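# Move empty bottle carrier to window-side spill tray

## Task

Pick up the empty bottle carrier from the shelved bench by the door and set it upright on the floor of the spill tray on the shelved bench by the window. The carrier must never touch the floor, and the robot must not tip over or be left leaning; either one means failure.

## Robot and tools

ROBOT. A TidyBot++: a wheeled base 0.54 m long, 0.50 m wide and 0.38 m tall, with one seven-joint arm and a two-finger gripper. The shoulder sits 0.12 m ahead of the base centre, 0.68 m up. Cameras: base_camera (on the base, looking ahead) and wrist_camera (looks along the hand). The arm begins folded with the hand pointing down, reaching up to 0.08 m beyond the base front. Segment lengths: upper arm 0.42 m, forearm 0.31 m, hand 0.31 m.

FRAMES. Base frame: origin on the floor below the base centre, x ahead, y to the left, z up, metres. hand_pose is the point between the finger pads, in this frame; the hand's z axis runs out along the fingers, and the fingers close along its y axis. The odometry frame is where the base frame was at the start; base_odometry counts wheel turns only, so slip looks like travel, and heading (rad, -3.142 to 3.142, left positive) drifts a little over many moves.

move. One action per call. Action keys:
- base: an object holding any of translate_m (forward +), strafe_m (left +), each -2 to 2 m, and rotate_rad (counter-clockwise from above +), -6.3 to 6.3 rad. These are offsets from where the base last reported itself, along its axes at that moment, not positions.
- joints: an object of absolute targets by name: joint_1_rad to joint_7_rad in radians, gripper_pos 0 (open, about 85 mm gap) to 1 (closed). joint_2_rad is limited to ±2.249, joint_4_rad to ±2.579, joint_6_rad to ±2.099; the others turn freely and take the short way, so send steps below half a turn. joint_1_rad positive turns the arm clockwise seen from above, the reverse of rotate_rad.
- target: one list of seven numbers [x, y, z, qw, qx, qy, qz], an absolute hand pose in the base frame (metres, then a unit quaternion), as hand_pose prints it. Alongside target, joints may only contain gripper_pos.
- speeds: caps for this action only: translate_m and strafe_m 0.05 to 0.5 m/s (give only one of them when both are moving), rotate_rad 0.1 to 1.57 rad/s.
- cameras: list of base_camera, wrist_camera or all; [] for none. blocking: true (default) waits until everything rests; false returns in about half a second while motion continues.
A call with no action just reports state and images. Actions last at most 15 s; base moves time out after 14 s.

wait(seconds 0 to 10, cameras) lets time pass and reports. stop(cameras) brakes all running motions. zoom_image(camera, region [x0, y0, x1, y1] in pixels, at most 504 by 504) enlarges part of the latest image. read_manual returns only licence text. finished_scene(scene) ends the current scene, given its number; the goal must then hold without the robot, and it cannot be undone.

RESULT LINES. move reports done or the worst status. base_status, joint_status and hand_status: done, moving, off_target (resting away from the target, maybe still pushing), not_followed (a check withheld it; "joint command not followed" or "pose unreachable" with a cause), stopped, contact_stop or time_out (unplanned stops), torque_fault, limit_stop_at_motor_heat. hand_status done means within 10 mm and 2 degrees; most target moves end within about 3 cm. hand_target is where the joint targets would put the hand. joint_positions, base_odometry, base_tilt (degrees, forward and right positive), motor_effort (% of maximum, peak in brackets), on_its_own, scene_time, MOTOR HOT, ARM HIT and OVER-TEMPERATURE FAULT lines also appear. Once an unplanned stop, refusal or torque fault shows, the rest of that reply's move, wait and finished_scene calls are skipped.

PRACTICE. To fix a hand position, add (wanted minus hand_pose reading) to your previous target's x, y, z. To fix joints, add (wanted minus reading) to each last command. To hold the hand still, resend hand_target, not hand_pose. A held load makes the arm sag; never command a loaded joint to its current reading. Pointing down, the hand reaches at most about 0.94 m high, and only near the base. Targets low, close and pointing forward often miss or drive the arm into the base; no check prevents base contact. Gripper closed at 1 squeezes hard and keeps squeezing; done at 1 means it holds nothing, off_target means something is between the fingers. When a held object lands on a surface, hand_pose stops dropping while commands go lower, and effort changes only slightly.

AVOID. Dropping or releasing a moving carrier, slamming, hard hits or pushes, and excessive gripper force (hard grips on objects still supported, yanks, twists, fast swings). Don't drive or turn while the arm is snagged above about 0.6 m, don't stretch out far over furniture from the folded pose or swing a stretched arm sideways, and back off if the robot leans. Torque limits are 104.5 N m for joints 1 to 4 and 51.3 N m for 5 to 7; exceeding them freezes the arm for 10 s. Long holding or stretching heats motors; at 75 °C the arm sags until cooled. A blocked base keeps pushing and may still say done. Objects may get small random nudges. Faster completion is better.

Each tool is called after "Call:" in YAML: its name, and indented under it one key for each argument.

## Session

Call:
move:

Scene clock: 0.00 s.
base_odometry: x=+0.000 y=+0.000 heading=+0.000
base_tilt: forward=+0.0 right=+0.3
base_status: not commanded
joint_positions: joint_1_rad=-0.011 joint_2_rad=-0.377 joint_3_rad=+3.110 joint_4_rad=-2.542 joint_5_rad=+0.039 joint_6_rad=-0.910 joint_7_rad=+1.565 gripper_pos=+0.000
joint_status: not commanded
motor_effort: joint_1_rad=+0 joint_2_rad=-1 joint_3_rad=+0 joint_4_rad=+13 joint_5_rad=+0 joint_6_rad=+1 joint_7_rad=+0
hand_pose: x=+0.2456 y=-0.0043 z=+0.5867 quat_wxyz=(+0.021, +0.999, +0.029, +0.034) (m; base frame)
hand_target: x=+0.2443 y=-0.0044 z=+0.5859 quat_wxyz=(+0.021, +0.999, +0.029, +0.033) (m; base frame)
hand_status: not commanded
pictures: base_camera, wrist_camera
Images, in order (width x height): base_camera 644x364, wrist_camera 644x476.

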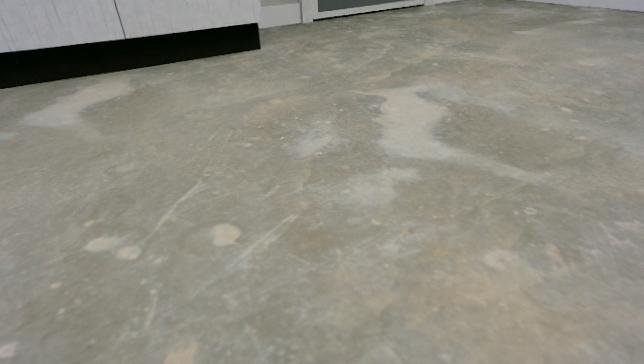

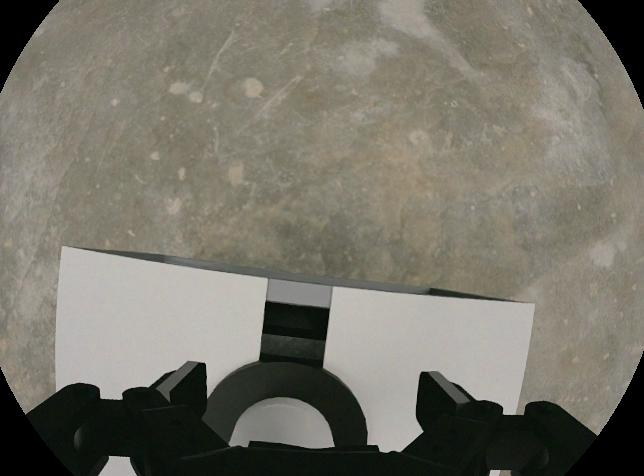

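Call:
move:
  joints: {"joint_6_rad": 0.45}

Call:
move:
  base: {"rotate_rad": 1.05}

Call:
move:
  base: {"rotate_rad": 1.05}

Call:
move:
  base: {"rotate_rad": 1.05}

Call:
move:
  base: {"rotate_rad": 1.05}

Call:
move:
  base: {"rotate_rad": 1.05}

Scene clock: 3.83 s.
move: done
base_odometry: x=+0.000 y=+0.000 heading=+0.000
base_tilt: forward=+0.0 right=+0.3
base_status: not commanded
joint_positions: joint_1_rad=-0.011 joint_2_rad=-0.377 joint_3_rad=+3.110 joint_4_rad=-2.537 joint_5_rad=+0.039 joint_6_rad=+0.386 joint_7_rad=+1.565 gripper_pos=+0.000
joint_status: all done
motor_effort: joint_1_rad=-1(1) joint_2_rad=-6(7) joint_3_rad=+1(1) joint_4_rad=+17(18) joint_5_rad=-1(1) joint_6_rad=+8(8) joint_7_rad=-1(1)
hand_pose: x=+0.5293 y=+0.0241 z=+0.8351 quat_wxyz=(-0.004, +0.775, +0.035, +0.631) (m; base frame)
hand_target: x=+0.5310 y=+0.0251 z=+0.8507 quat_wxyz=(-0.006, +0.756, +0.035, +0.653) (m; base frame)
hand_status: not commanded
pictures: base_camera, wrist_camera
Images, in order (width x height): base_camera 644x364, wrist_camera 644x476.

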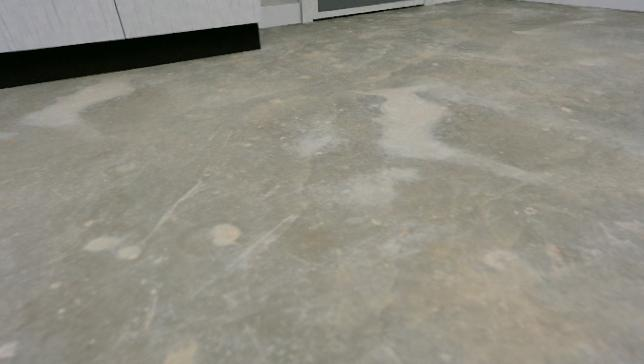

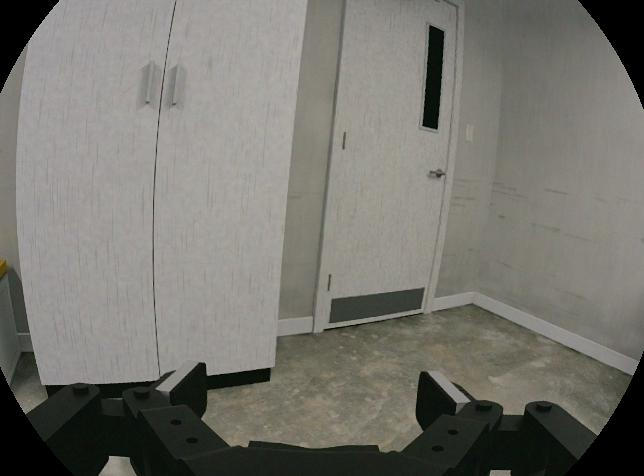

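Scene clock: 5.77 s.
move: done
base_odometry: x=+0.000 y=+0.000 heading=+1.049
base_tilt: forward=+0.0 right=+0.3
base_status: done
joint_positions: joint_1_rad=-0.011 joint_2_rad=-0.377 joint_3_rad=+3.110 joint_4_rad=-2.537 joint_5_rad=+0.039 joint_6_rad=+0.386 joint_7_rad=+1.565 gripper_pos=+0.000
joint_status: not commanded
motor_effort: joint_1_rad=-1(1) joint_2_rad=-6(7) joint_3_rad=+1(2) joint_4_rad=+17(18) joint_5_rad=-1(1) joint_6_rad=+8(8) joint_7_rad=+0(1)
hand_pose: x=+0.5293 y=+0.0241 z=+0.8353 quat_wxyz=(-0.004, +0.774, +0.035, +0.632) (m; base frame)
hand_target: x=+0.5310 y=+0.0251 z=+0.8507 quat_wxyz=(-0.006, +0.756, +0.035, +0.653) (m; base frame)
hand_status: not commanded
pictures: base_camera, wrist_camera
Images, in order (width x height): base_camera 644x364, wrist_camera 644x476.

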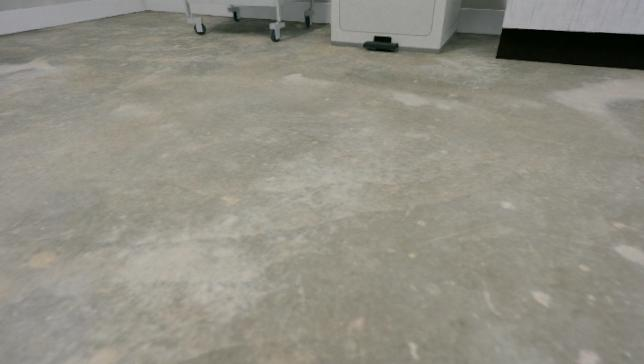

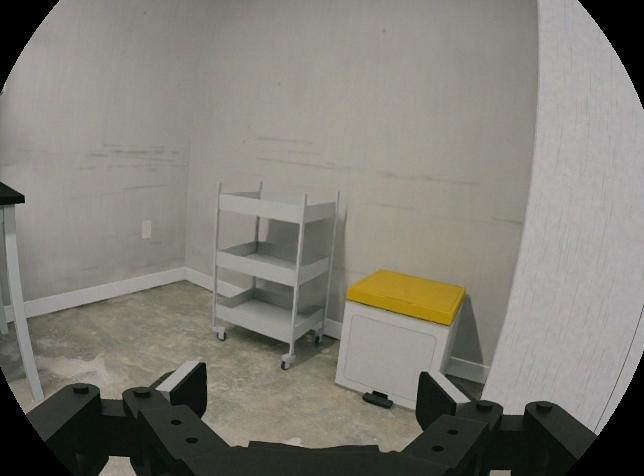

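Scene clock: 7.70 s.
move: done
base_odometry: x=+0.000 y=+0.000 heading=+2.098
base_tilt: forward=+0.1 right=+0.3
base_status: done
joint_positions: joint_1_rad=-0.011 joint_2_rad=-0.377 joint_3_rad=+3.110 joint_4_rad=-2.537 joint_5_rad=+0.039 joint_6_rad=+0.386 joint_7_rad=+1.565 gripper_pos=+0.000
joint_status: not commanded
motor_effort: joint_1_rad=-1(2) joint_2_rad=-6(7) joint_3_rad=+0(2) joint_4_rad=+17(18) joint_5_rad=-1(1) joint_6_rad=+8(8) joint_7_rad=+0(2)
hand_pose: x=+0.5293 y=+0.0241 z=+0.8353 quat_wxyz=(-0.004, +0.774, +0.035, +0.632) (m; base frame)
hand_target: x=+0.5310 y=+0.0251 z=+0.8507 quat_wxyz=(-0.006, +0.756, +0.035, +0.653) (m; base frame)
hand_status: not commanded
pictures: base_camera, wrist_camera
Images, in order (width x height): base_camera 644x364, wrist_camera 644x476.

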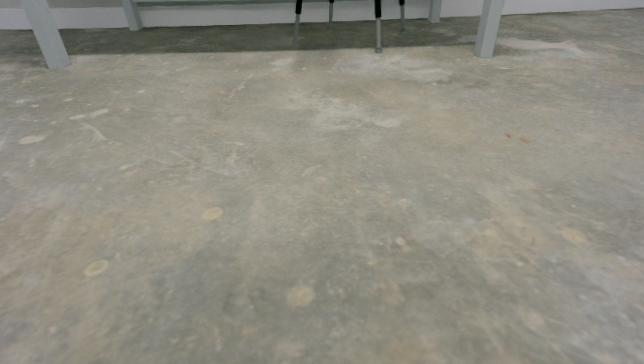

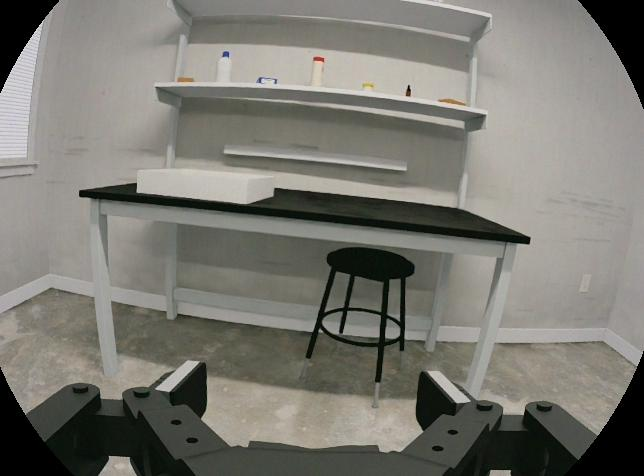

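Scene clock: 9.63 s.
move: done
base_odometry: x=+0.000 y=+0.000 heading=-3.136
base_tilt: forward=+0.1 right=+0.3
base_status: done
joint_positions: joint_1_rad=-0.011 joint_2_rad=-0.377 joint_3_rad=+3.110 joint_4_rad=-2.537 joint_5_rad=+0.039 joint_6_rad=+0.387 joint_7_rad=+1.565 gripper_pos=+0.000
joint_status: not commanded
motor_effort: joint_1_rad=+0(2) joint_2_rad=-6(7) joint_3_rad=+0(2) joint_4_rad=+17(18) joint_5_rad=-1(1) joint_6_rad=+9(9) joint_7_rad=+0(1)
hand_pose: x=+0.5293 y=+0.0241 z=+0.8354 quat_wxyz=(-0.004, +0.774, +0.036, +0.632) (m; base frame)
hand_target: x=+0.5310 y=+0.0251 z=+0.8507 quat_wxyz=(-0.006, +0.756, +0.035, +0.653) (m; base frame)
hand_status: not commanded
pictures: base_camera, wrist_camera
Images, in order (width x height): base_camera 644x364, wrist_camera 644x476.

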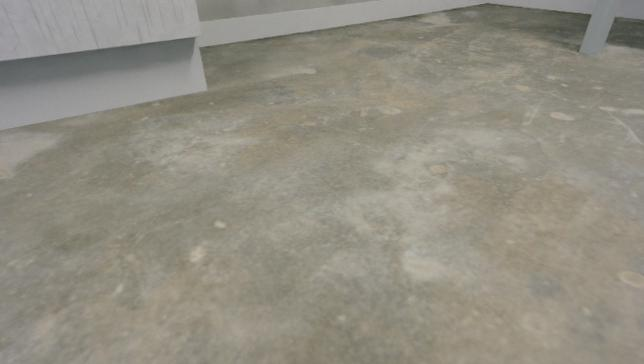

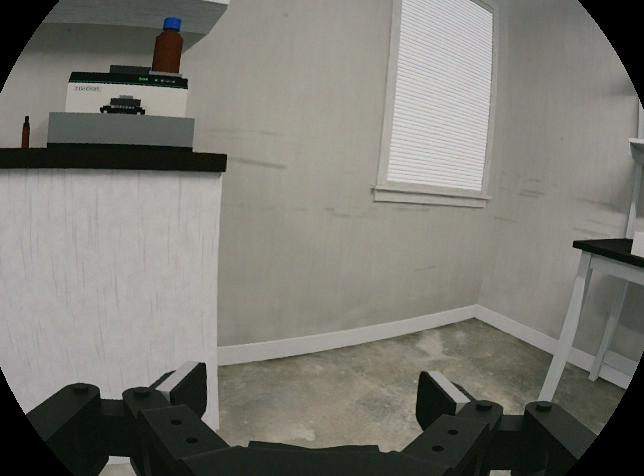

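Scene clock: 11.57 s.
move: done
base_odometry: x=+0.000 y=+0.000 heading=-2.087
base_tilt: forward=+0.0 right=+0.3
base_status: done
joint_positions: joint_1_rad=-0.011 joint_2_rad=-0.377 joint_3_rad=+3.110 joint_4_rad=-2.537 joint_5_rad=+0.039 joint_6_rad=+0.387 joint_7_rad=+1.565 gripper_pos=+0.000
joint_status: not commanded
motor_effort: joint_1_rad=+0(2) joint_2_rad=-6(7) joint_3_rad=+1(2) joint_4_rad=+17(18) joint_5_rad=-1(1) joint_6_rad=+7(8) joint_7_rad=+1(1)
hand_pose: x=+0.5293 y=+0.0242 z=+0.8354 quat_wxyz=(-0.004, +0.774, +0.036, +0.632) (m; base frame)
hand_target: x=+0.5310 y=+0.0251 z=+0.8507 quat_wxyz=(-0.006, +0.756, +0.035, +0.653) (m; base frame)
hand_status: not commanded
pictures: base_camera, wrist_camera
Images, in order (width x height): base_camera 644x364, wrist_camera 644x476.

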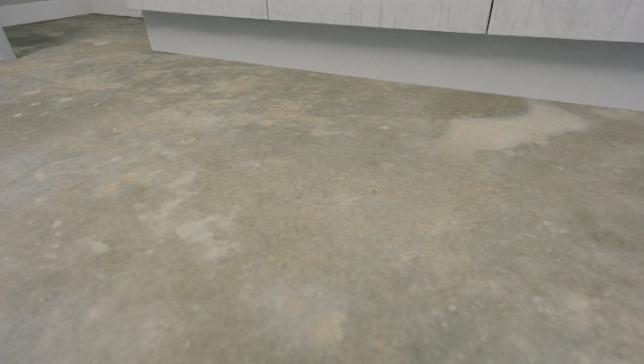

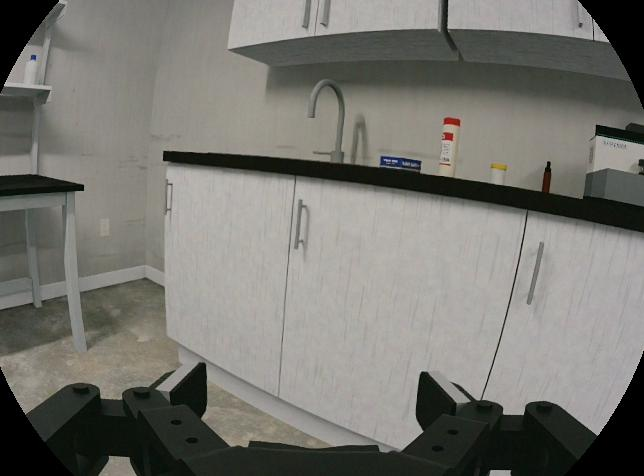

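Scene clock: 13.50 s.
move: done
base_odometry: x=+0.000 y=+0.000 heading=-1.038
base_tilt: forward=+0.1 right=+0.3
base_status: done
joint_positions: joint_1_rad=-0.011 joint_2_rad=-0.377 joint_3_rad=+3.110 joint_4_rad=-2.537 joint_5_rad=+0.039 joint_6_rad=+0.387 joint_7_rad=+1.565 gripper_pos=+0.000
joint_status: not commanded
motor_effort: joint_1_rad=+0(2) joint_2_rad=-6(7) joint_3_rad=+1(2) joint_4_rad=+17(18) joint_5_rad=+0(1) joint_6_rad=+8(8) joint_7_rad=+0(1)
hand_pose: x=+0.5293 y=+0.0242 z=+0.8355 quat_wxyz=(-0.004, +0.774, +0.036, +0.632) (m; base frame)
hand_target: x=+0.5310 y=+0.0251 z=+0.8507 quat_wxyz=(-0.006, +0.756, +0.035, +0.653) (m; base frame)
hand_status: not commanded
pictures: base_camera, wrist_camera
Images, in order (width x height): base_camera 644x364, wrist_camera 644x476.

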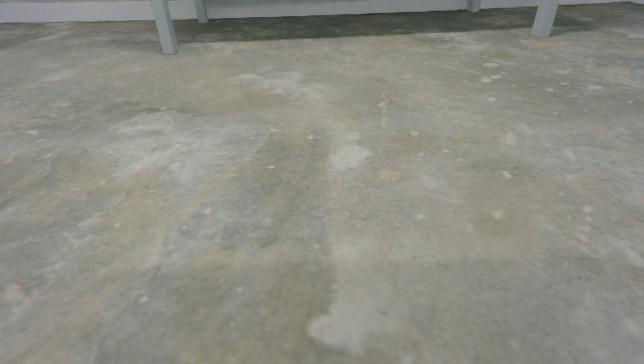

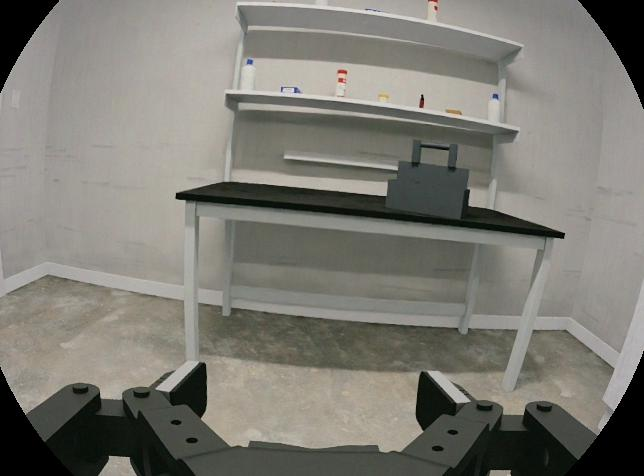

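Call:
zoom_image:
  camera: "wrist_camera"
  region: [340, 110, 540, 250]

Scaled by 2.520.

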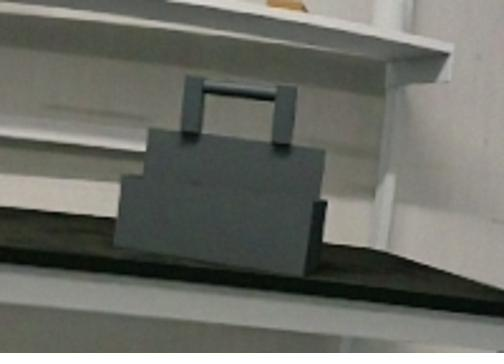

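Call:
move:
  base: {"rotate_rad": -0.085}
  cameras: []

Call:
move:
  base: {"translate_m": 1.0, "strafe_m": -0.27}

Scene clock: 26.63 s.
move: done
base_odometry: x=+0.000 y=+0.000 heading=-1.122
base_tilt: forward=+0.0 right=+0.4
base_status: done
joint_positions: joint_1_rad=-0.011 joint_2_rad=-0.377 joint_3_rad=+3.110 joint_4_rad=-2.537 joint_5_rad=+0.039 joint_6_rad=+0.387 joint_7_rad=+1.565 gripper_pos=+0.000
joint_status: not commanded
motor_effort: joint_1_rad=+0(2) joint_2_rad=-6(7) joint_3_rad=+1(2) joint_4_rad=+18(18) joint_5_rad=-1(1) joint_6_rad=+8(8) joint_7_rad=+0(1)
hand_pose: x=+0.5293 y=+0.0241 z=+0.8355 quat_wxyz=(-0.004, +0.774, +0.036, +0.632) (m; base frame)
hand_target: x=+0.5310 y=+0.0251 z=+0.8507 quat_wxyz=(-0.006, +0.756, +0.035, +0.653) (m; base frame)
hand_status: not commanded
pictures: none
No camera images: "cameras" was empty.

Scene clock: 30.00 s.
move: done
base_odometry: x=+0.191 y=-1.018 heading=-1.121
base_tilt: forward=+0.1 right=+0.3
base_status: done
joint_positions: joint_1_rad=-0.011 joint_2_rad=-0.378 joint_3_rad=+3.110 joint_4_rad=-2.537 joint_5_rad=+0.039 joint_6_rad=+0.388 joint_7_rad=+1.565 gripper_pos=+0.000
joint_status: not commanded
motor_effort: joint_1_rad=+0(1) joint_2_rad=-6(9) joint_3_rad=+1(1) joint_4_rad=+18(18) joint_5_rad=-1(1) joint_6_rad=+8(8) joint_7_rad=-1(1)
hand_pose: x=+0.5293 y=+0.0242 z=+0.8362 quat_wxyz=(-0.004, +0.774, +0.036, +0.633) (m; base frame)
hand_target: x=+0.5310 y=+0.0251 z=+0.8507 quat_wxyz=(-0.006, +0.756, +0.035, +0.653) (m; base frame)
hand_status: not commanded
pictures: base_camera, wrist_camera
Images, in order (width x height): base_camera 644x364, wrist_camera 644x476.

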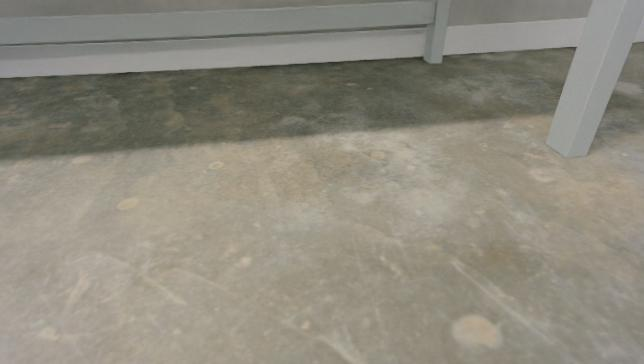

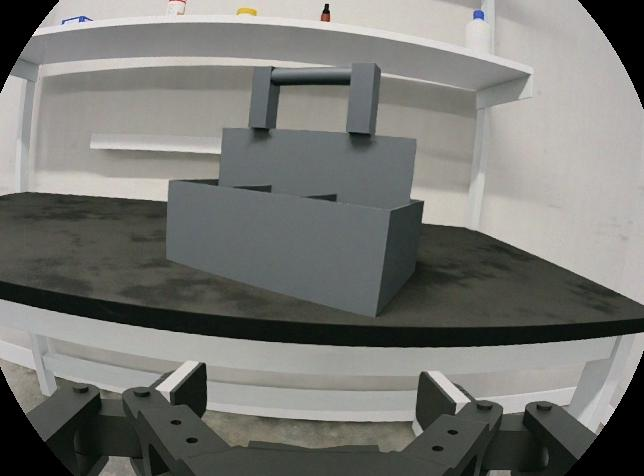

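Call:
move:
  base: {"translate_m": 0.04, "strafe_m": 0.50, "rotate_rad": -0.45}

Scene clock: 35.90 s.
move: done
base_odometry: x=+0.659 y=-0.837 heading=-1.572
base_tilt: forward=+0.0 right=+0.3
base_status: done
joint_positions: joint_1_rad=-0.011 joint_2_rad=-0.378 joint_3_rad=+3.110 joint_4_rad=-2.537 joint_5_rad=+0.039 joint_6_rad=+0.389 joint_7_rad=+1.565 gripper_pos=+0.000
joint_status: not commanded
motor_effort: joint_1_rad=+0(2) joint_2_rad=-6(7) joint_3_rad=+1(2) joint_4_rad=+18(18) joint_5_rad=-1(1) joint_6_rad=+8(9) joint_7_rad=+1(1)
hand_pose: x=+0.5294 y=+0.0241 z=+0.8363 quat_wxyz=(-0.004, +0.773, +0.035, +0.633) (m; base frame)
hand_target: x=+0.5310 y=+0.0251 z=+0.8507 quat_wxyz=(-0.006, +0.756, +0.035, +0.653) (m; base frame)
hand_status: not commanded
pictures: base_camera, wrist_camera
Images, in order (width x height): base_camera 644x364, wrist_camera 644x476.

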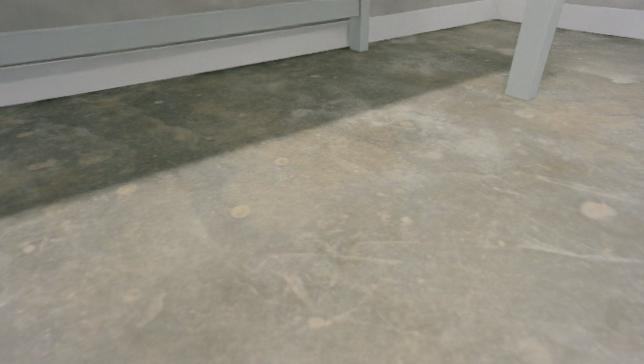

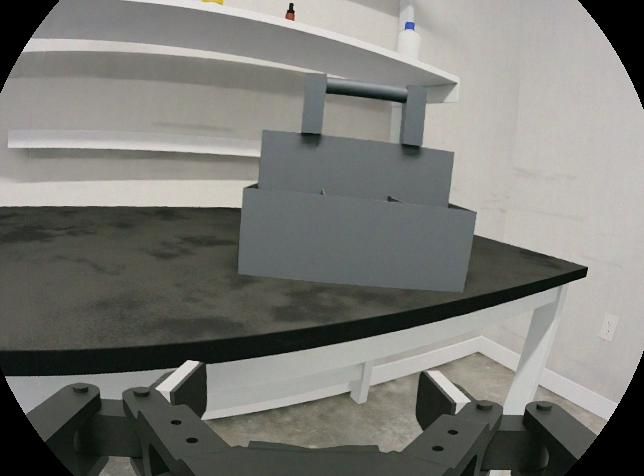

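Call:
move:
  joints: {"joint_1_rad": 0, "joint_2_rad": 0.138, "joint_3_rad": 3.1416, "joint_4_rad": -1.71, "joint_5_rad": 0, "joint_6_rad": 0.277, "joint_7_rad": 0, "gripper_pos": 0.3}

Scene clock: 45.63 s.
move: done
base_odometry: x=+0.659 y=-0.837 heading=-1.572
base_tilt: forward=+0.1 right=+0.2
base_status: not commanded
joint_positions: joint_1_rad=-0.011 joint_2_rad=+0.123 joint_3_rad=+3.122 joint_4_rad=-1.714 joint_5_rad=+0.039 joint_6_rad=+0.336 joint_7_rad=+0.061 gripper_pos=+0.300
joint_status: all done
motor_effort: joint_1_rad=+0(1) joint_2_rad=-27(28) joint_3_rad=+0(2) joint_4_rad=+20(20) joint_5_rad=+0(2) joint_6_rad=+8(9) joint_7_rad=+0(2)
hand_pose: x=+0.7836 y=+0.0244 z=+1.0388 quat_wxyz=(-0.503, +0.515, -0.447, +0.531) (m; base frame)
hand_target: x=+0.7905 y=+0.0014 z=+1.0125 quat_wxyz=(-0.500, +0.500, -0.500, +0.500) (m; base frame)
hand_status: not commanded
pictures: base_camera, wrist_camera
Images, in order (width x height): base_camera 644x364, wrist_camera 644x476.

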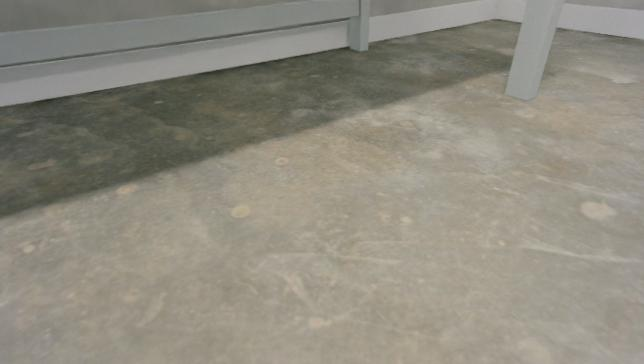

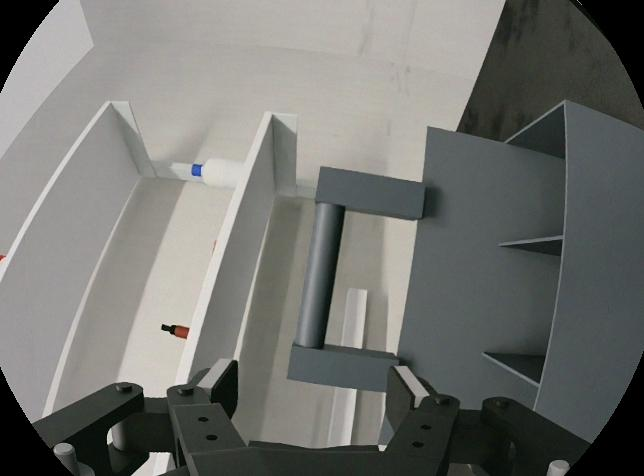

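Call:
move:
  joints: {"joint_1_rad": 0.011, "joint_2_rad": 0.153, "joint_3_rad": 3.161, "joint_4_rad": -1.706, "joint_5_rad": -0.039, "joint_6_rad": 0.218, "joint_7_rad": -0.061}
  cameras: ["wrist_camera"]

Scene clock: 48.60 s.
move: done
base_odometry: x=+0.659 y=-0.837 heading=-1.572
base_tilt: forward=+0.1 right=+0.3
base_status: not commanded
joint_positions: joint_1_rad=-0.005 joint_2_rad=+0.138 joint_3_rad=+3.145 joint_4_rad=-1.706 joint_5_rad=+0.009 joint_6_rad=+0.271 joint_7_rad=-0.010 gripper_pos=+0.300
joint_status: all done
motor_effort: joint_1_rad=+1(2) joint_2_rad=-28(29) joint_3_rad=+0(2) joint_4_rad=+20(21) joint_5_rad=-1(1) joint_6_rad=+8(9) joint_7_rad=+1(1)
hand_pose: x=+0.7908 y=+0.0035 z=+1.0132 quat_wxyz=(-0.501, +0.501, -0.500, +0.498) (m; base frame)
hand_target: x=+0.7949 y=-0.0208 z=+0.9864 quat_wxyz=(-0.496, +0.481, -0.551, +0.468) (m; base frame)
hand_status: not commanded
pictures: wrist_camera
Images, in order (width x height): wrist_camera 644x476.

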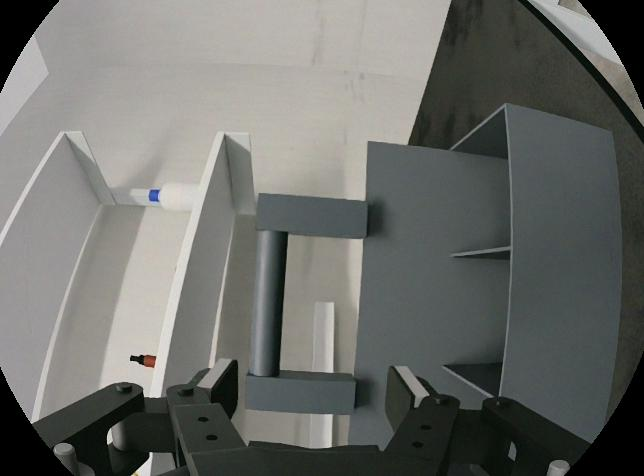

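Call:
move:
  base: {"translate_m": 0.08}
  speeds: {"translate_m": 0.1}
  joints: {"joint_2_rad": 0.132, "joint_4_rad": -1.591, "joint_6_rad": 0.085}
  cameras: ["wrist_camera"]

Scene clock: 52.80 s.
move: done
base_odometry: x=+0.659 y=-0.917 heading=-1.571
base_tilt: forward=+0.1 right=+0.3
base_status: done
joint_positions: joint_1_rad=-0.005 joint_2_rad=+0.131 joint_3_rad=+3.146 joint_4_rad=-1.589 joint_5_rad=+0.009 joint_6_rad=+0.144 joint_7_rad=-0.010 gripper_pos=+0.300
joint_status: all done
motor_effort: joint_1_rad=+0(2) joint_2_rad=-29(31) joint_3_rad=+0(1) joint_4_rad=+20(22) joint_5_rad=+0(1) joint_6_rad=+8(9) joint_7_rad=+1(1)
hand_pose: x=+0.7963 y=+0.0027 z=+1.0500 quat_wxyz=(-0.499, +0.502, -0.501, +0.498) (m; base frame)
hand_target: x=+0.7956 y=-0.0193 z=+1.0303 quat_wxyz=(-0.498, +0.482, -0.549, +0.467) (m; base frame)
hand_status: not commanded
pictures: wrist_camera
Images, in order (width x height): wrist_camera 644x476.

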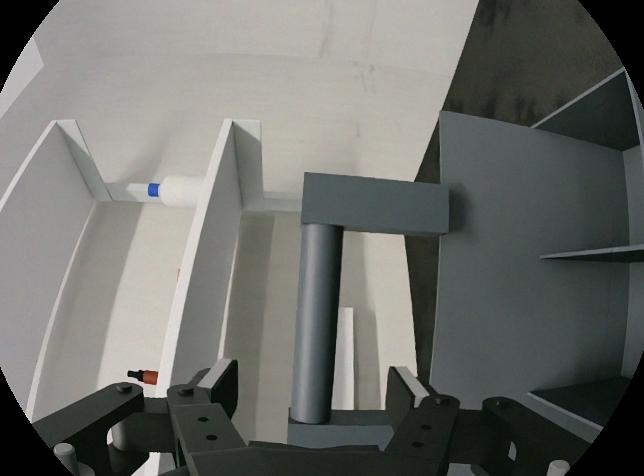

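Call:
move:
  base: {"translate_m": 0.085, "strafe_m": -0.005}
  speeds: {"translate_m": 0.08}
  cameras: ["wrist_camera"]

Scene clock: 55.37 s.
move: done
base_odometry: x=+0.654 y=-1.002 heading=-1.571
base_tilt: forward=-0.1 right=+0.3
base_status: done
joint_positions: joint_1_rad=-0.005 joint_2_rad=+0.129 joint_3_rad=+3.146 joint_4_rad=-1.589 joint_5_rad=+0.009 joint_6_rad=+0.142 joint_7_rad=-0.010 gripper_pos=+0.300
joint_status: not commanded
motor_effort: joint_1_rad=+0(1) joint_2_rad=-28(31) joint_3_rad=+0(1) joint_4_rad=+20(21) joint_5_rad=+0(1) joint_6_rad=+8(9) joint_7_rad=+0(1)
hand_pose: x=+0.7954 y=+0.0027 z=+1.0513 quat_wxyz=(-0.499, +0.502, -0.501, +0.498) (m; base frame)
hand_target: x=+0.7956 y=-0.0193 z=+1.0303 quat_wxyz=(-0.498, +0.482, -0.549, +0.467) (m; base frame)
hand_status: not commanded
pictures: wrist_camera
Images, in order (width x height): wrist_camera 644x476.

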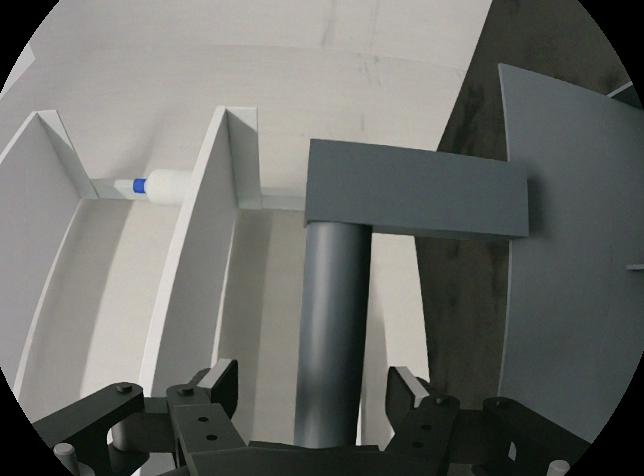

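Call:
move:
  joints: {"joint_2_rad": 0.142}
  cameras: []

Call:
move:
  joints: {"gripper_pos": 0.6}
  cameras: ["wrist_camera"]

Scene clock: 56.87 s.
move: done
base_odometry: x=+0.654 y=-1.002 heading=-1.571
base_tilt: forward=+0.1 right=+0.3
base_status: not commanded
joint_positions: joint_1_rad=-0.005 joint_2_rad=+0.131 joint_3_rad=+3.146 joint_4_rad=-1.589 joint_5_rad=+0.009 joint_6_rad=+0.142 joint_7_rad=-0.010 gripper_pos=+0.300
joint_status: all done
motor_effort: joint_1_rad=+0(1) joint_2_rad=-28(30) joint_3_rad=+0(0) joint_4_rad=+20(21) joint_5_rad=-1(1) joint_6_rad=+8(8) joint_7_rad=+0(1)
hand_pose: x=+0.7960 y=+0.0027 z=+1.0501 quat_wxyz=(-0.499, +0.502, -0.501, +0.498) (m; base frame)
hand_target: x=+0.7991 y=-0.0193 z=+1.0236 quat_wxyz=(-0.495, +0.484, -0.552, +0.465) (m; base frame)
hand_status: not commanded
pictures: none
No camera images: "cameras" was empty.

Scene clock: 57.57 s.
move: done
base_odometry: x=+0.654 y=-1.002 heading=-1.571
base_tilt: forward=+0.1 right=+0.3
base_status: not commanded
joint_positions: joint_1_rad=-0.005 joint_2_rad=+0.131 joint_3_rad=+3.146 joint_4_rad=-1.589 joint_5_rad=+0.009 joint_6_rad=+0.142 joint_7_rad=-0.010 gripper_pos=+0.600
joint_status: all done
motor_effort: joint_1_rad=-1(1) joint_2_rad=-28(29) joint_3_rad=+0(0) joint_4_rad=+20(21) joint_5_rad=-1(1) joint_6_rad=+8(9) joint_7_rad=+0(1)
hand_pose: x=+0.7960 y=+0.0027 z=+1.0501 quat_wxyz=(-0.499, +0.502, -0.501, +0.498) (m; base frame)
hand_target: x=+0.7991 y=-0.0193 z=+1.0236 quat_wxyz=(-0.495, +0.484, -0.552, +0.465) (m; base frame)
hand_status: not commanded
pictures: wrist_camera
Images, in order (width x height): wrist_camera 644x476.

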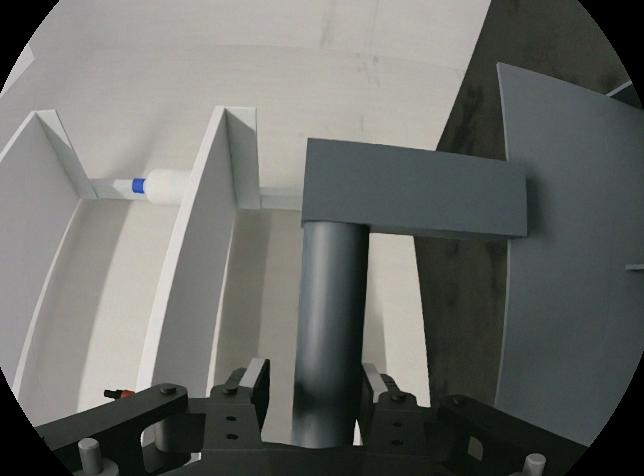

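Call:
move:
  joints: {"joint_2_rad": 0.152}
  cameras: ["wrist_camera"]

Scene clock: 58.47 s.
move: done
base_odometry: x=+0.654 y=-1.002 heading=-1.571
base_tilt: forward=+0.1 right=+0.3
base_status: not commanded
joint_positions: joint_1_rad=-0.005 joint_2_rad=+0.135 joint_3_rad=+3.146 joint_4_rad=-1.589 joint_5_rad=+0.009 joint_6_rad=+0.142 joint_7_rad=-0.010 gripper_pos=+0.600
joint_status: all done
motor_effort: joint_1_rad=-1(1) joint_2_rad=-28(30) joint_3_rad=+0(0) joint_4_rad=+20(21) joint_5_rad=+0(1) joint_6_rad=+8(9) joint_7_rad=+0(1)
hand_pose: x=+0.7978 y=+0.0027 z=+1.0467 quat_wxyz=(-0.498, +0.504, -0.503, +0.496) (m; base frame)
hand_target: x=+0.8025 y=-0.0193 z=+1.0167 quat_wxyz=(-0.493, +0.486, -0.554, +0.462) (m; base frame)
hand_status: not commanded
pictures: wrist_camera
Images, in order (width x height): wrist_camera 644x476.

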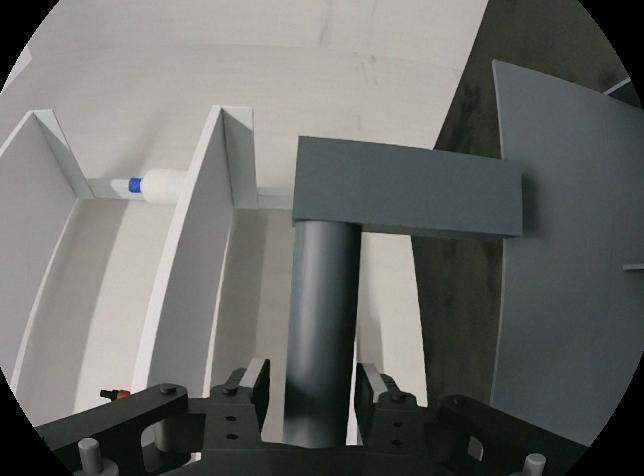

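Call:
move:
  joints: {"joint_2_rad": 0.158}
  cameras: []

Call:
move:
  joints: {"gripper_pos": 0.9}
  cameras: ["wrist_camera"]

Scene clock: 59.90 s.
move: done
base_odometry: x=+0.654 y=-1.002 heading=-1.571
base_tilt: forward=+0.1 right=+0.3
base_status: not commanded
joint_positions: joint_1_rad=-0.005 joint_2_rad=+0.139 joint_3_rad=+3.146 joint_4_rad=-1.589 joint_5_rad=+0.009 joint_6_rad=+0.142 joint_7_rad=-0.010 gripper_pos=+0.600
joint_status: all done
motor_effort: joint_1_rad=+0(1) joint_2_rad=-29(29) joint_3_rad=+0(0) joint_4_rad=+21(21) joint_5_rad=-1(1) joint_6_rad=+8(8) joint_7_rad=+0(1)
hand_pose: x=+0.7992 y=+0.0027 z=+1.0441 quat_wxyz=(-0.497, +0.505, -0.503, +0.495) (m; base frame)
hand_target: x=+0.8045 y=-0.0194 z=+1.0126 quat_wxyz=(-0.491, +0.488, -0.556, +0.461) (m; base frame)
hand_status: not commanded
pictures: none
No camera images: "cameras" was empty.

Scene clock: 60.60 s.
move: off_target
base_odometry: x=+0.654 y=-1.002 heading=-1.571
base_tilt: forward=+0.1 right=+0.2
base_status: not commanded
joint_positions: joint_1_rad=-0.005 joint_2_rad=+0.139 joint_3_rad=+3.146 joint_4_rad=-1.588 joint_5_rad=+0.009 joint_6_rad=+0.141 joint_7_rad=-0.010 gripper_pos=+0.754
joint_status: gripper_pos off_target (ended at +0.754, target +0.900)
motor_effort: joint_1_rad=+0(1) joint_2_rad=-28(30) joint_3_rad=+0(1) joint_4_rad=+20(21) joint_5_rad=+0(0) joint_6_rad=+7(9) joint_7_rad=+0(1)
hand_pose: x=+0.7993 y=+0.0027 z=+1.0447 quat_wxyz=(-0.497, +0.504, -0.503, +0.495) (m; base frame)
hand_target: x=+0.8045 y=-0.0194 z=+1.0126 quat_wxyz=(-0.491, +0.488, -0.556, +0.461) (m; base frame)
hand_status: not commanded
pictures: wrist_camera
Images, in order (width x height): wrist_camera 644x476.

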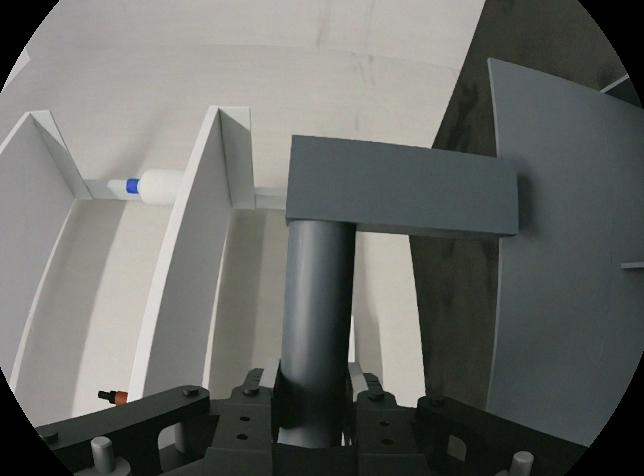

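Call:
move:
  joints: {"joint_2_rad": 0.068, "joint_6_rad": 0.0}
  cameras: ["wrist_camera"]

Scene clock: 62.37 s.
move: done
base_odometry: x=+0.654 y=-1.002 heading=-1.571
base_tilt: forward=+0.1 right=+0.2
base_status: not commanded
joint_positions: joint_1_rad=-0.005 joint_2_rad=+0.084 joint_3_rad=+3.146 joint_4_rad=-1.591 joint_5_rad=+0.009 joint_6_rad=+0.042 joint_7_rad=-0.010 gripper_pos=+0.754
joint_status: all done
motor_effort: joint_1_rad=+0(1) joint_2_rad=-28(31) joint_3_rad=+0(0) joint_4_rad=+22(24) joint_5_rad=+0(1) joint_6_rad=+9(11) joint_7_rad=+0(1)
hand_pose: x=+0.7778 y=+0.0022 z=+1.0492 quat_wxyz=(-0.485, +0.516, -0.515, +0.484) (m; base frame)
hand_target: x=+0.7708 y=-0.0180 z=+1.0465 quat_wxyz=(-0.493, +0.487, -0.554, +0.461) (m; base frame)
hand_status: not commanded
pictures: wrist_camera
Images, in order (width x height): wrist_camera 644x476.

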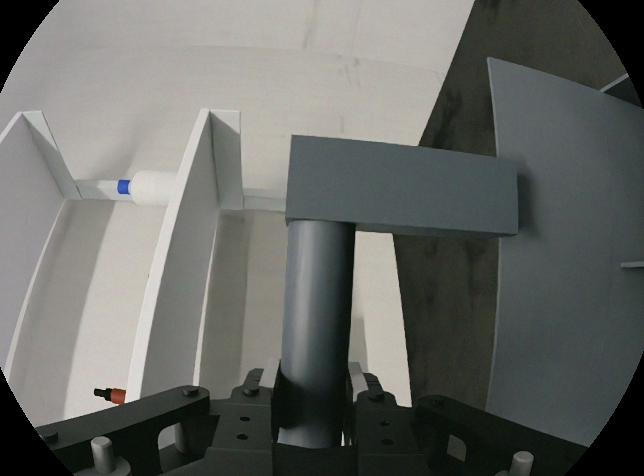

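Call:
move:
  joints: {"joint_2_rad": 0.03, "joint_4_rad": -1.49, "joint_6_rad": -0.075}
  cameras: ["wrist_camera"]

Scene clock: 64.67 s.
move: done
base_odometry: x=+0.654 y=-1.002 heading=-1.571
base_tilt: forward=+0.0 right=+0.3
base_status: not commanded
joint_positions: joint_1_rad=-0.005 joint_2_rad=+0.051 joint_3_rad=+3.146 joint_4_rad=-1.509 joint_5_rad=+0.009 joint_6_rad=-0.043 joint_7_rad=-0.010 gripper_pos=+0.754
joint_status: all done
motor_effort: joint_1_rad=+0(1) joint_2_rad=-30(33) joint_3_rad=+0(0) joint_4_rad=+25(26) joint_5_rad=+0(1) joint_6_rad=+11(13) joint_7_rad=+1(1)
hand_pose: x=+0.7660 y=+0.0019 z=+1.0954 quat_wxyz=(-0.492, +0.508, -0.508, +0.492) (m; base frame)
hand_target: x=+0.7568 y=-0.0169 z=+1.1108 quat_wxyz=(-0.511, +0.473, -0.537, +0.476) (m; base frame)
hand_status: not commanded
pictures: wrist_camera
Images, in order (width x height): wrist_camera 644x476.

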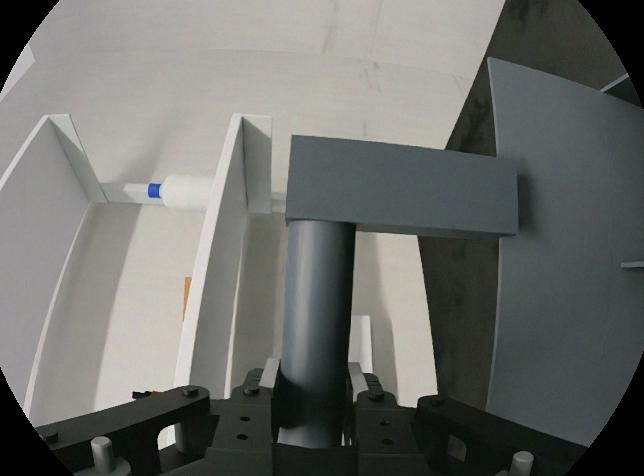

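Call:
move:
  base: {"translate_m": -0.5}
  speeds: {"translate_m": 0.3}
  cameras: ["wrist_camera"]

Call:
move:
  base: {"rotate_rad": -2.69}
  speeds: {"rotate_rad": 0.8}
  cameras: ["wrist_camera"]

Scene clock: 71.70 s.
move: done
base_odometry: x=+0.654 y=-0.502 heading=-1.571
base_tilt: forward=+0.1 right=+0.3
base_status: done
joint_positions: joint_1_rad=-0.005 joint_2_rad=+0.045 joint_3_rad=+3.148 joint_4_rad=-1.509 joint_5_rad=+0.009 joint_6_rad=-0.045 joint_7_rad=-0.010 gripper_pos=+0.754
joint_status: not commanded
motor_effort: joint_1_rad=+0(1) joint_2_rad=-30(34) joint_3_rad=+0(1) joint_4_rad=+24(26) joint_5_rad=-1(1) joint_6_rad=+11(12) joint_7_rad=-1(1)
hand_pose: x=+0.7635 y=+0.0004 z=+1.0988 quat_wxyz=(-0.493, +0.506, -0.508, +0.493) (m; base frame)
hand_target: x=+0.7568 y=-0.0169 z=+1.1108 quat_wxyz=(-0.511, +0.473, -0.537, +0.476) (m; base frame)
hand_status: not commanded
pictures: wrist_camera
Images, in order (width x height): wrist_camera 644x476.

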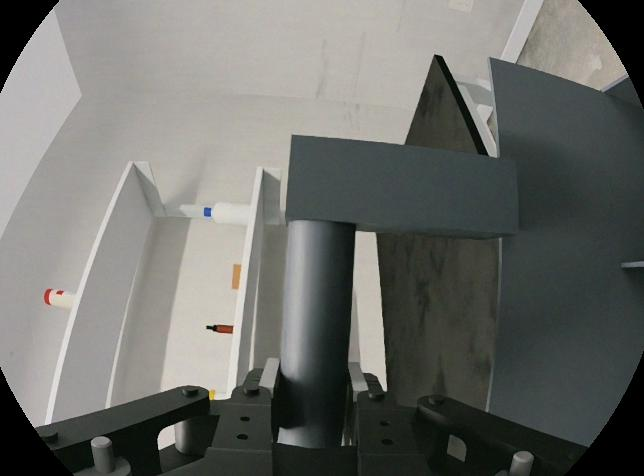

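Scene clock: 75.87 s.
move: done
base_odometry: x=+0.654 y=-0.502 heading=+2.023
base_tilt: forward=+0.0 right=+0.3
base_status: done
joint_positions: joint_1_rad=+0.009 joint_2_rad=+0.045 joint_3_rad=+3.163 joint_4_rad=-1.509 joint_5_rad=+0.009 joint_6_rad=-0.045 joint_7_rad=-0.010 gripper_pos=+0.754
joint_status: not commanded
motor_effort: joint_1_rad=+0(4) joint_2_rad=-30(31) joint_3_rad=+1(4) joint_4_rad=+25(25) joint_5_rad=+0(1) joint_6_rad=+11(11) joint_7_rad=+2(2)
hand_pose: x=+0.7635 y=-0.0177 z=+1.0988 quat_wxyz=(-0.485, +0.499, -0.515, +0.501) (m; base frame)
hand_target: x=+0.7568 y=-0.0169 z=+1.1108 quat_wxyz=(-0.511, +0.473, -0.537, +0.476) (m; base frame)
hand_status: not commanded
pictures: wrist_camera
Images, in order (width x height): wrist_camera 644x476.

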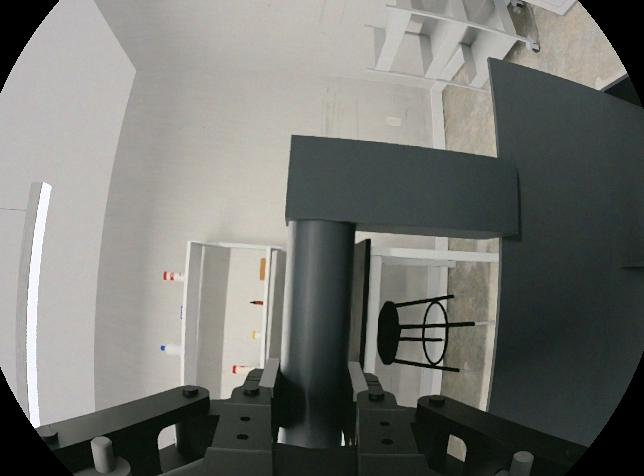

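Call:
move:
  base: {"translate_m": 0.5, "strafe_m": 1.0}
  speeds: {"translate_m": 0.4}

Scene clock: 80.67 s.
move: done
base_odometry: x=-0.464 y=-0.489 heading=+2.022
base_tilt: forward=+0.0 right=+0.3
base_status: done
joint_positions: joint_1_rad=+0.009 joint_2_rad=+0.045 joint_3_rad=+3.163 joint_4_rad=-1.509 joint_5_rad=+0.009 joint_6_rad=-0.045 joint_7_rad=-0.010 gripper_pos=+0.754
joint_status: not commanded
motor_effort: joint_1_rad=+0(3) joint_2_rad=-30(32) joint_3_rad=+0(3) joint_4_rad=+25(26) joint_5_rad=+0(1) joint_6_rad=+11(12) joint_7_rad=+0(2)
hand_pose: x=+0.7635 y=-0.0176 z=+1.0988 quat_wxyz=(-0.485, +0.499, -0.515, +0.500) (m; base frame)
hand_target: x=+0.7568 y=-0.0169 z=+1.1108 quat_wxyz=(-0.511, +0.473, -0.537, +0.476) (m; base frame)
hand_status: not commanded
pictures: base_camera, wrist_camera
Images, in order (width x height): base_camera 644x364, wrist_camera 644x476.

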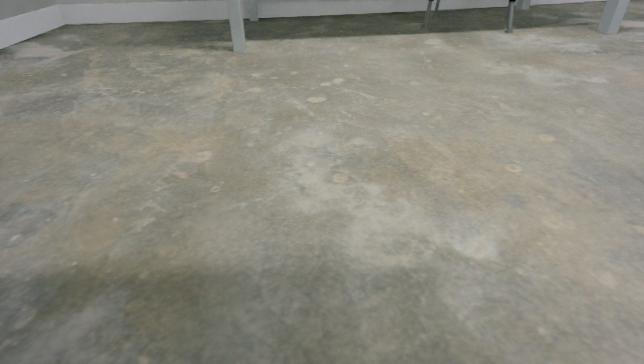

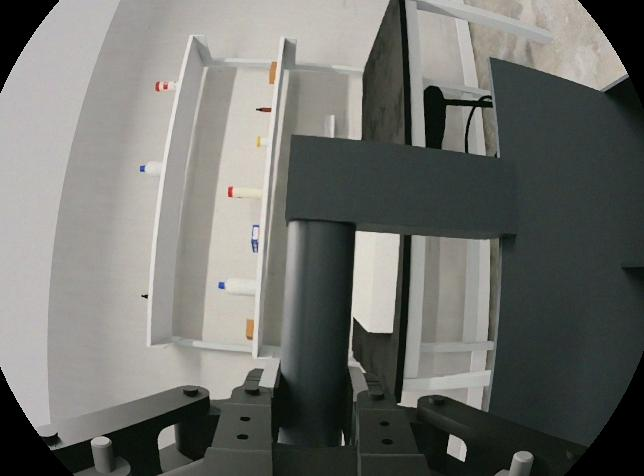

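Call:
zoom_image:
  camera: "wrist_camera"
  region: [330, 220, 430, 350]

Scaled by 3.877.

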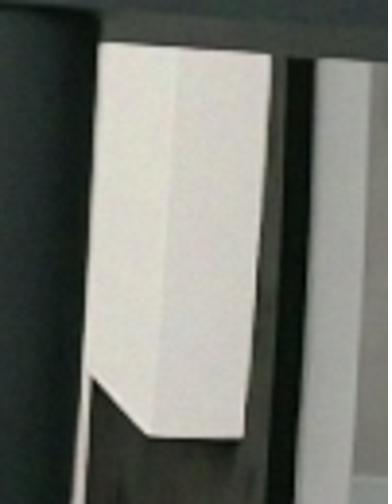

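Call:
move:
  base: {"translate_m": 0.5, "strafe_m": -0.18}
  speeds: {"translate_m": 0.3}
  cameras: ["wrist_camera"]

Scene clock: 87.13 s.
move: done
base_odometry: x=-0.520 y=+0.040 heading=+2.022
base_tilt: forward=+0.1 right=+0.3
base_status: done
joint_positions: joint_1_rad=+0.009 joint_2_rad=+0.048 joint_3_rad=+3.163 joint_4_rad=-1.508 joint_5_rad=+0.009 joint_6_rad=-0.046 joint_7_rad=-0.010 gripper_pos=+0.754
joint_status: not commanded
motor_effort: joint_1_rad=+0(2) joint_2_rad=-30(32) joint_3_rad=+0(1) joint_4_rad=+25(26) joint_5_rad=+0(1) joint_6_rad=+11(12) joint_7_rad=+0(1)
hand_pose: x=+0.7645 y=-0.0176 z=+1.0971 quat_wxyz=(-0.485, +0.500, -0.515, +0.500) (m; base frame)
hand_target: x=+0.7568 y=-0.0169 z=+1.1108 quat_wxyz=(-0.511, +0.473, -0.537, +0.476) (m; base frame)
hand_status: not commanded
pictures: wrist_camera
Images, in order (width x height): wrist_camera 644x476.

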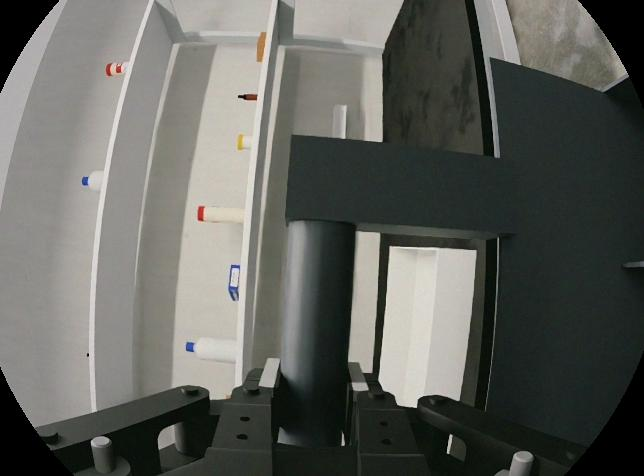

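Call:
move:
  base: {"strafe_m": -0.15}
  speeds: {"strafe_m": 0.3}

Call:
zoom_image:
  camera: "wrist_camera"
  region: [340, 220, 540, 440]

Scene clock: 96.20 s.
move: done
base_odometry: x=-0.385 y=+0.105 heading=+2.023
base_tilt: forward=+0.0 right=+0.3
base_status: done
joint_positions: joint_1_rad=+0.012 joint_2_rad=+0.048 joint_3_rad=+3.165 joint_4_rad=-1.508 joint_5_rad=+0.009 joint_6_rad=-0.046 joint_7_rad=-0.010 gripper_pos=+0.754
joint_status: not commanded
motor_effort: joint_1_rad=-1(4) joint_2_rad=-29(31) joint_3_rad=+0(3) joint_4_rad=+25(25) joint_5_rad=+0(1) joint_6_rad=+10(12) joint_7_rad=+1(1)
hand_pose: x=+0.7644 y=-0.0215 z=+1.0971 quat_wxyz=(-0.483, +0.499, -0.517, +0.501) (m; base frame)
hand_target: x=+0.7568 y=-0.0169 z=+1.1108 quat_wxyz=(-0.511, +0.473, -0.537, +0.476) (m; base frame)
hand_status: not commanded
pictures: base_camera, wrist_camera
Images, in order (width x height): base_camera 644x364, wrist_camera 644x476.

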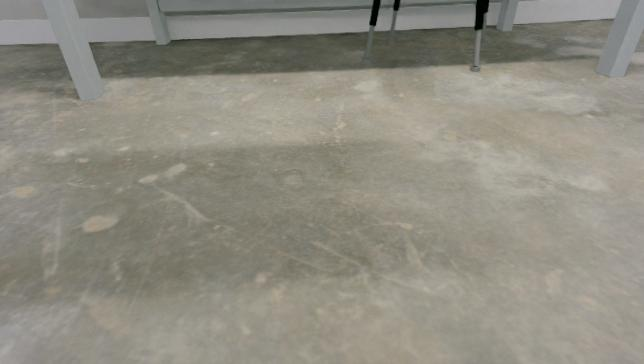

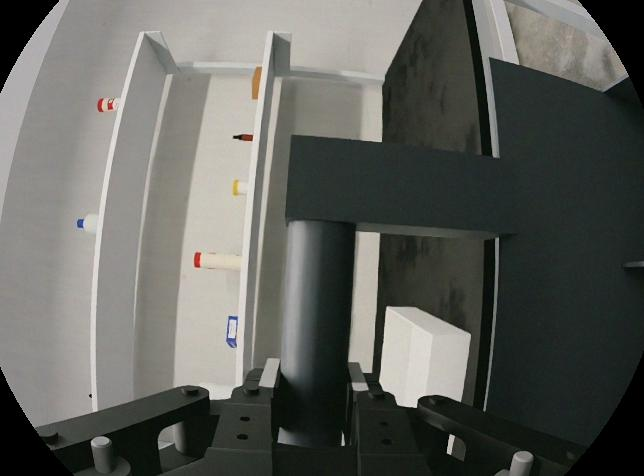

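Scaled by 2.291.

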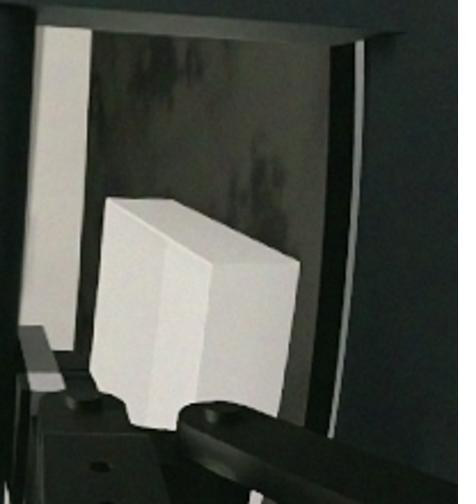

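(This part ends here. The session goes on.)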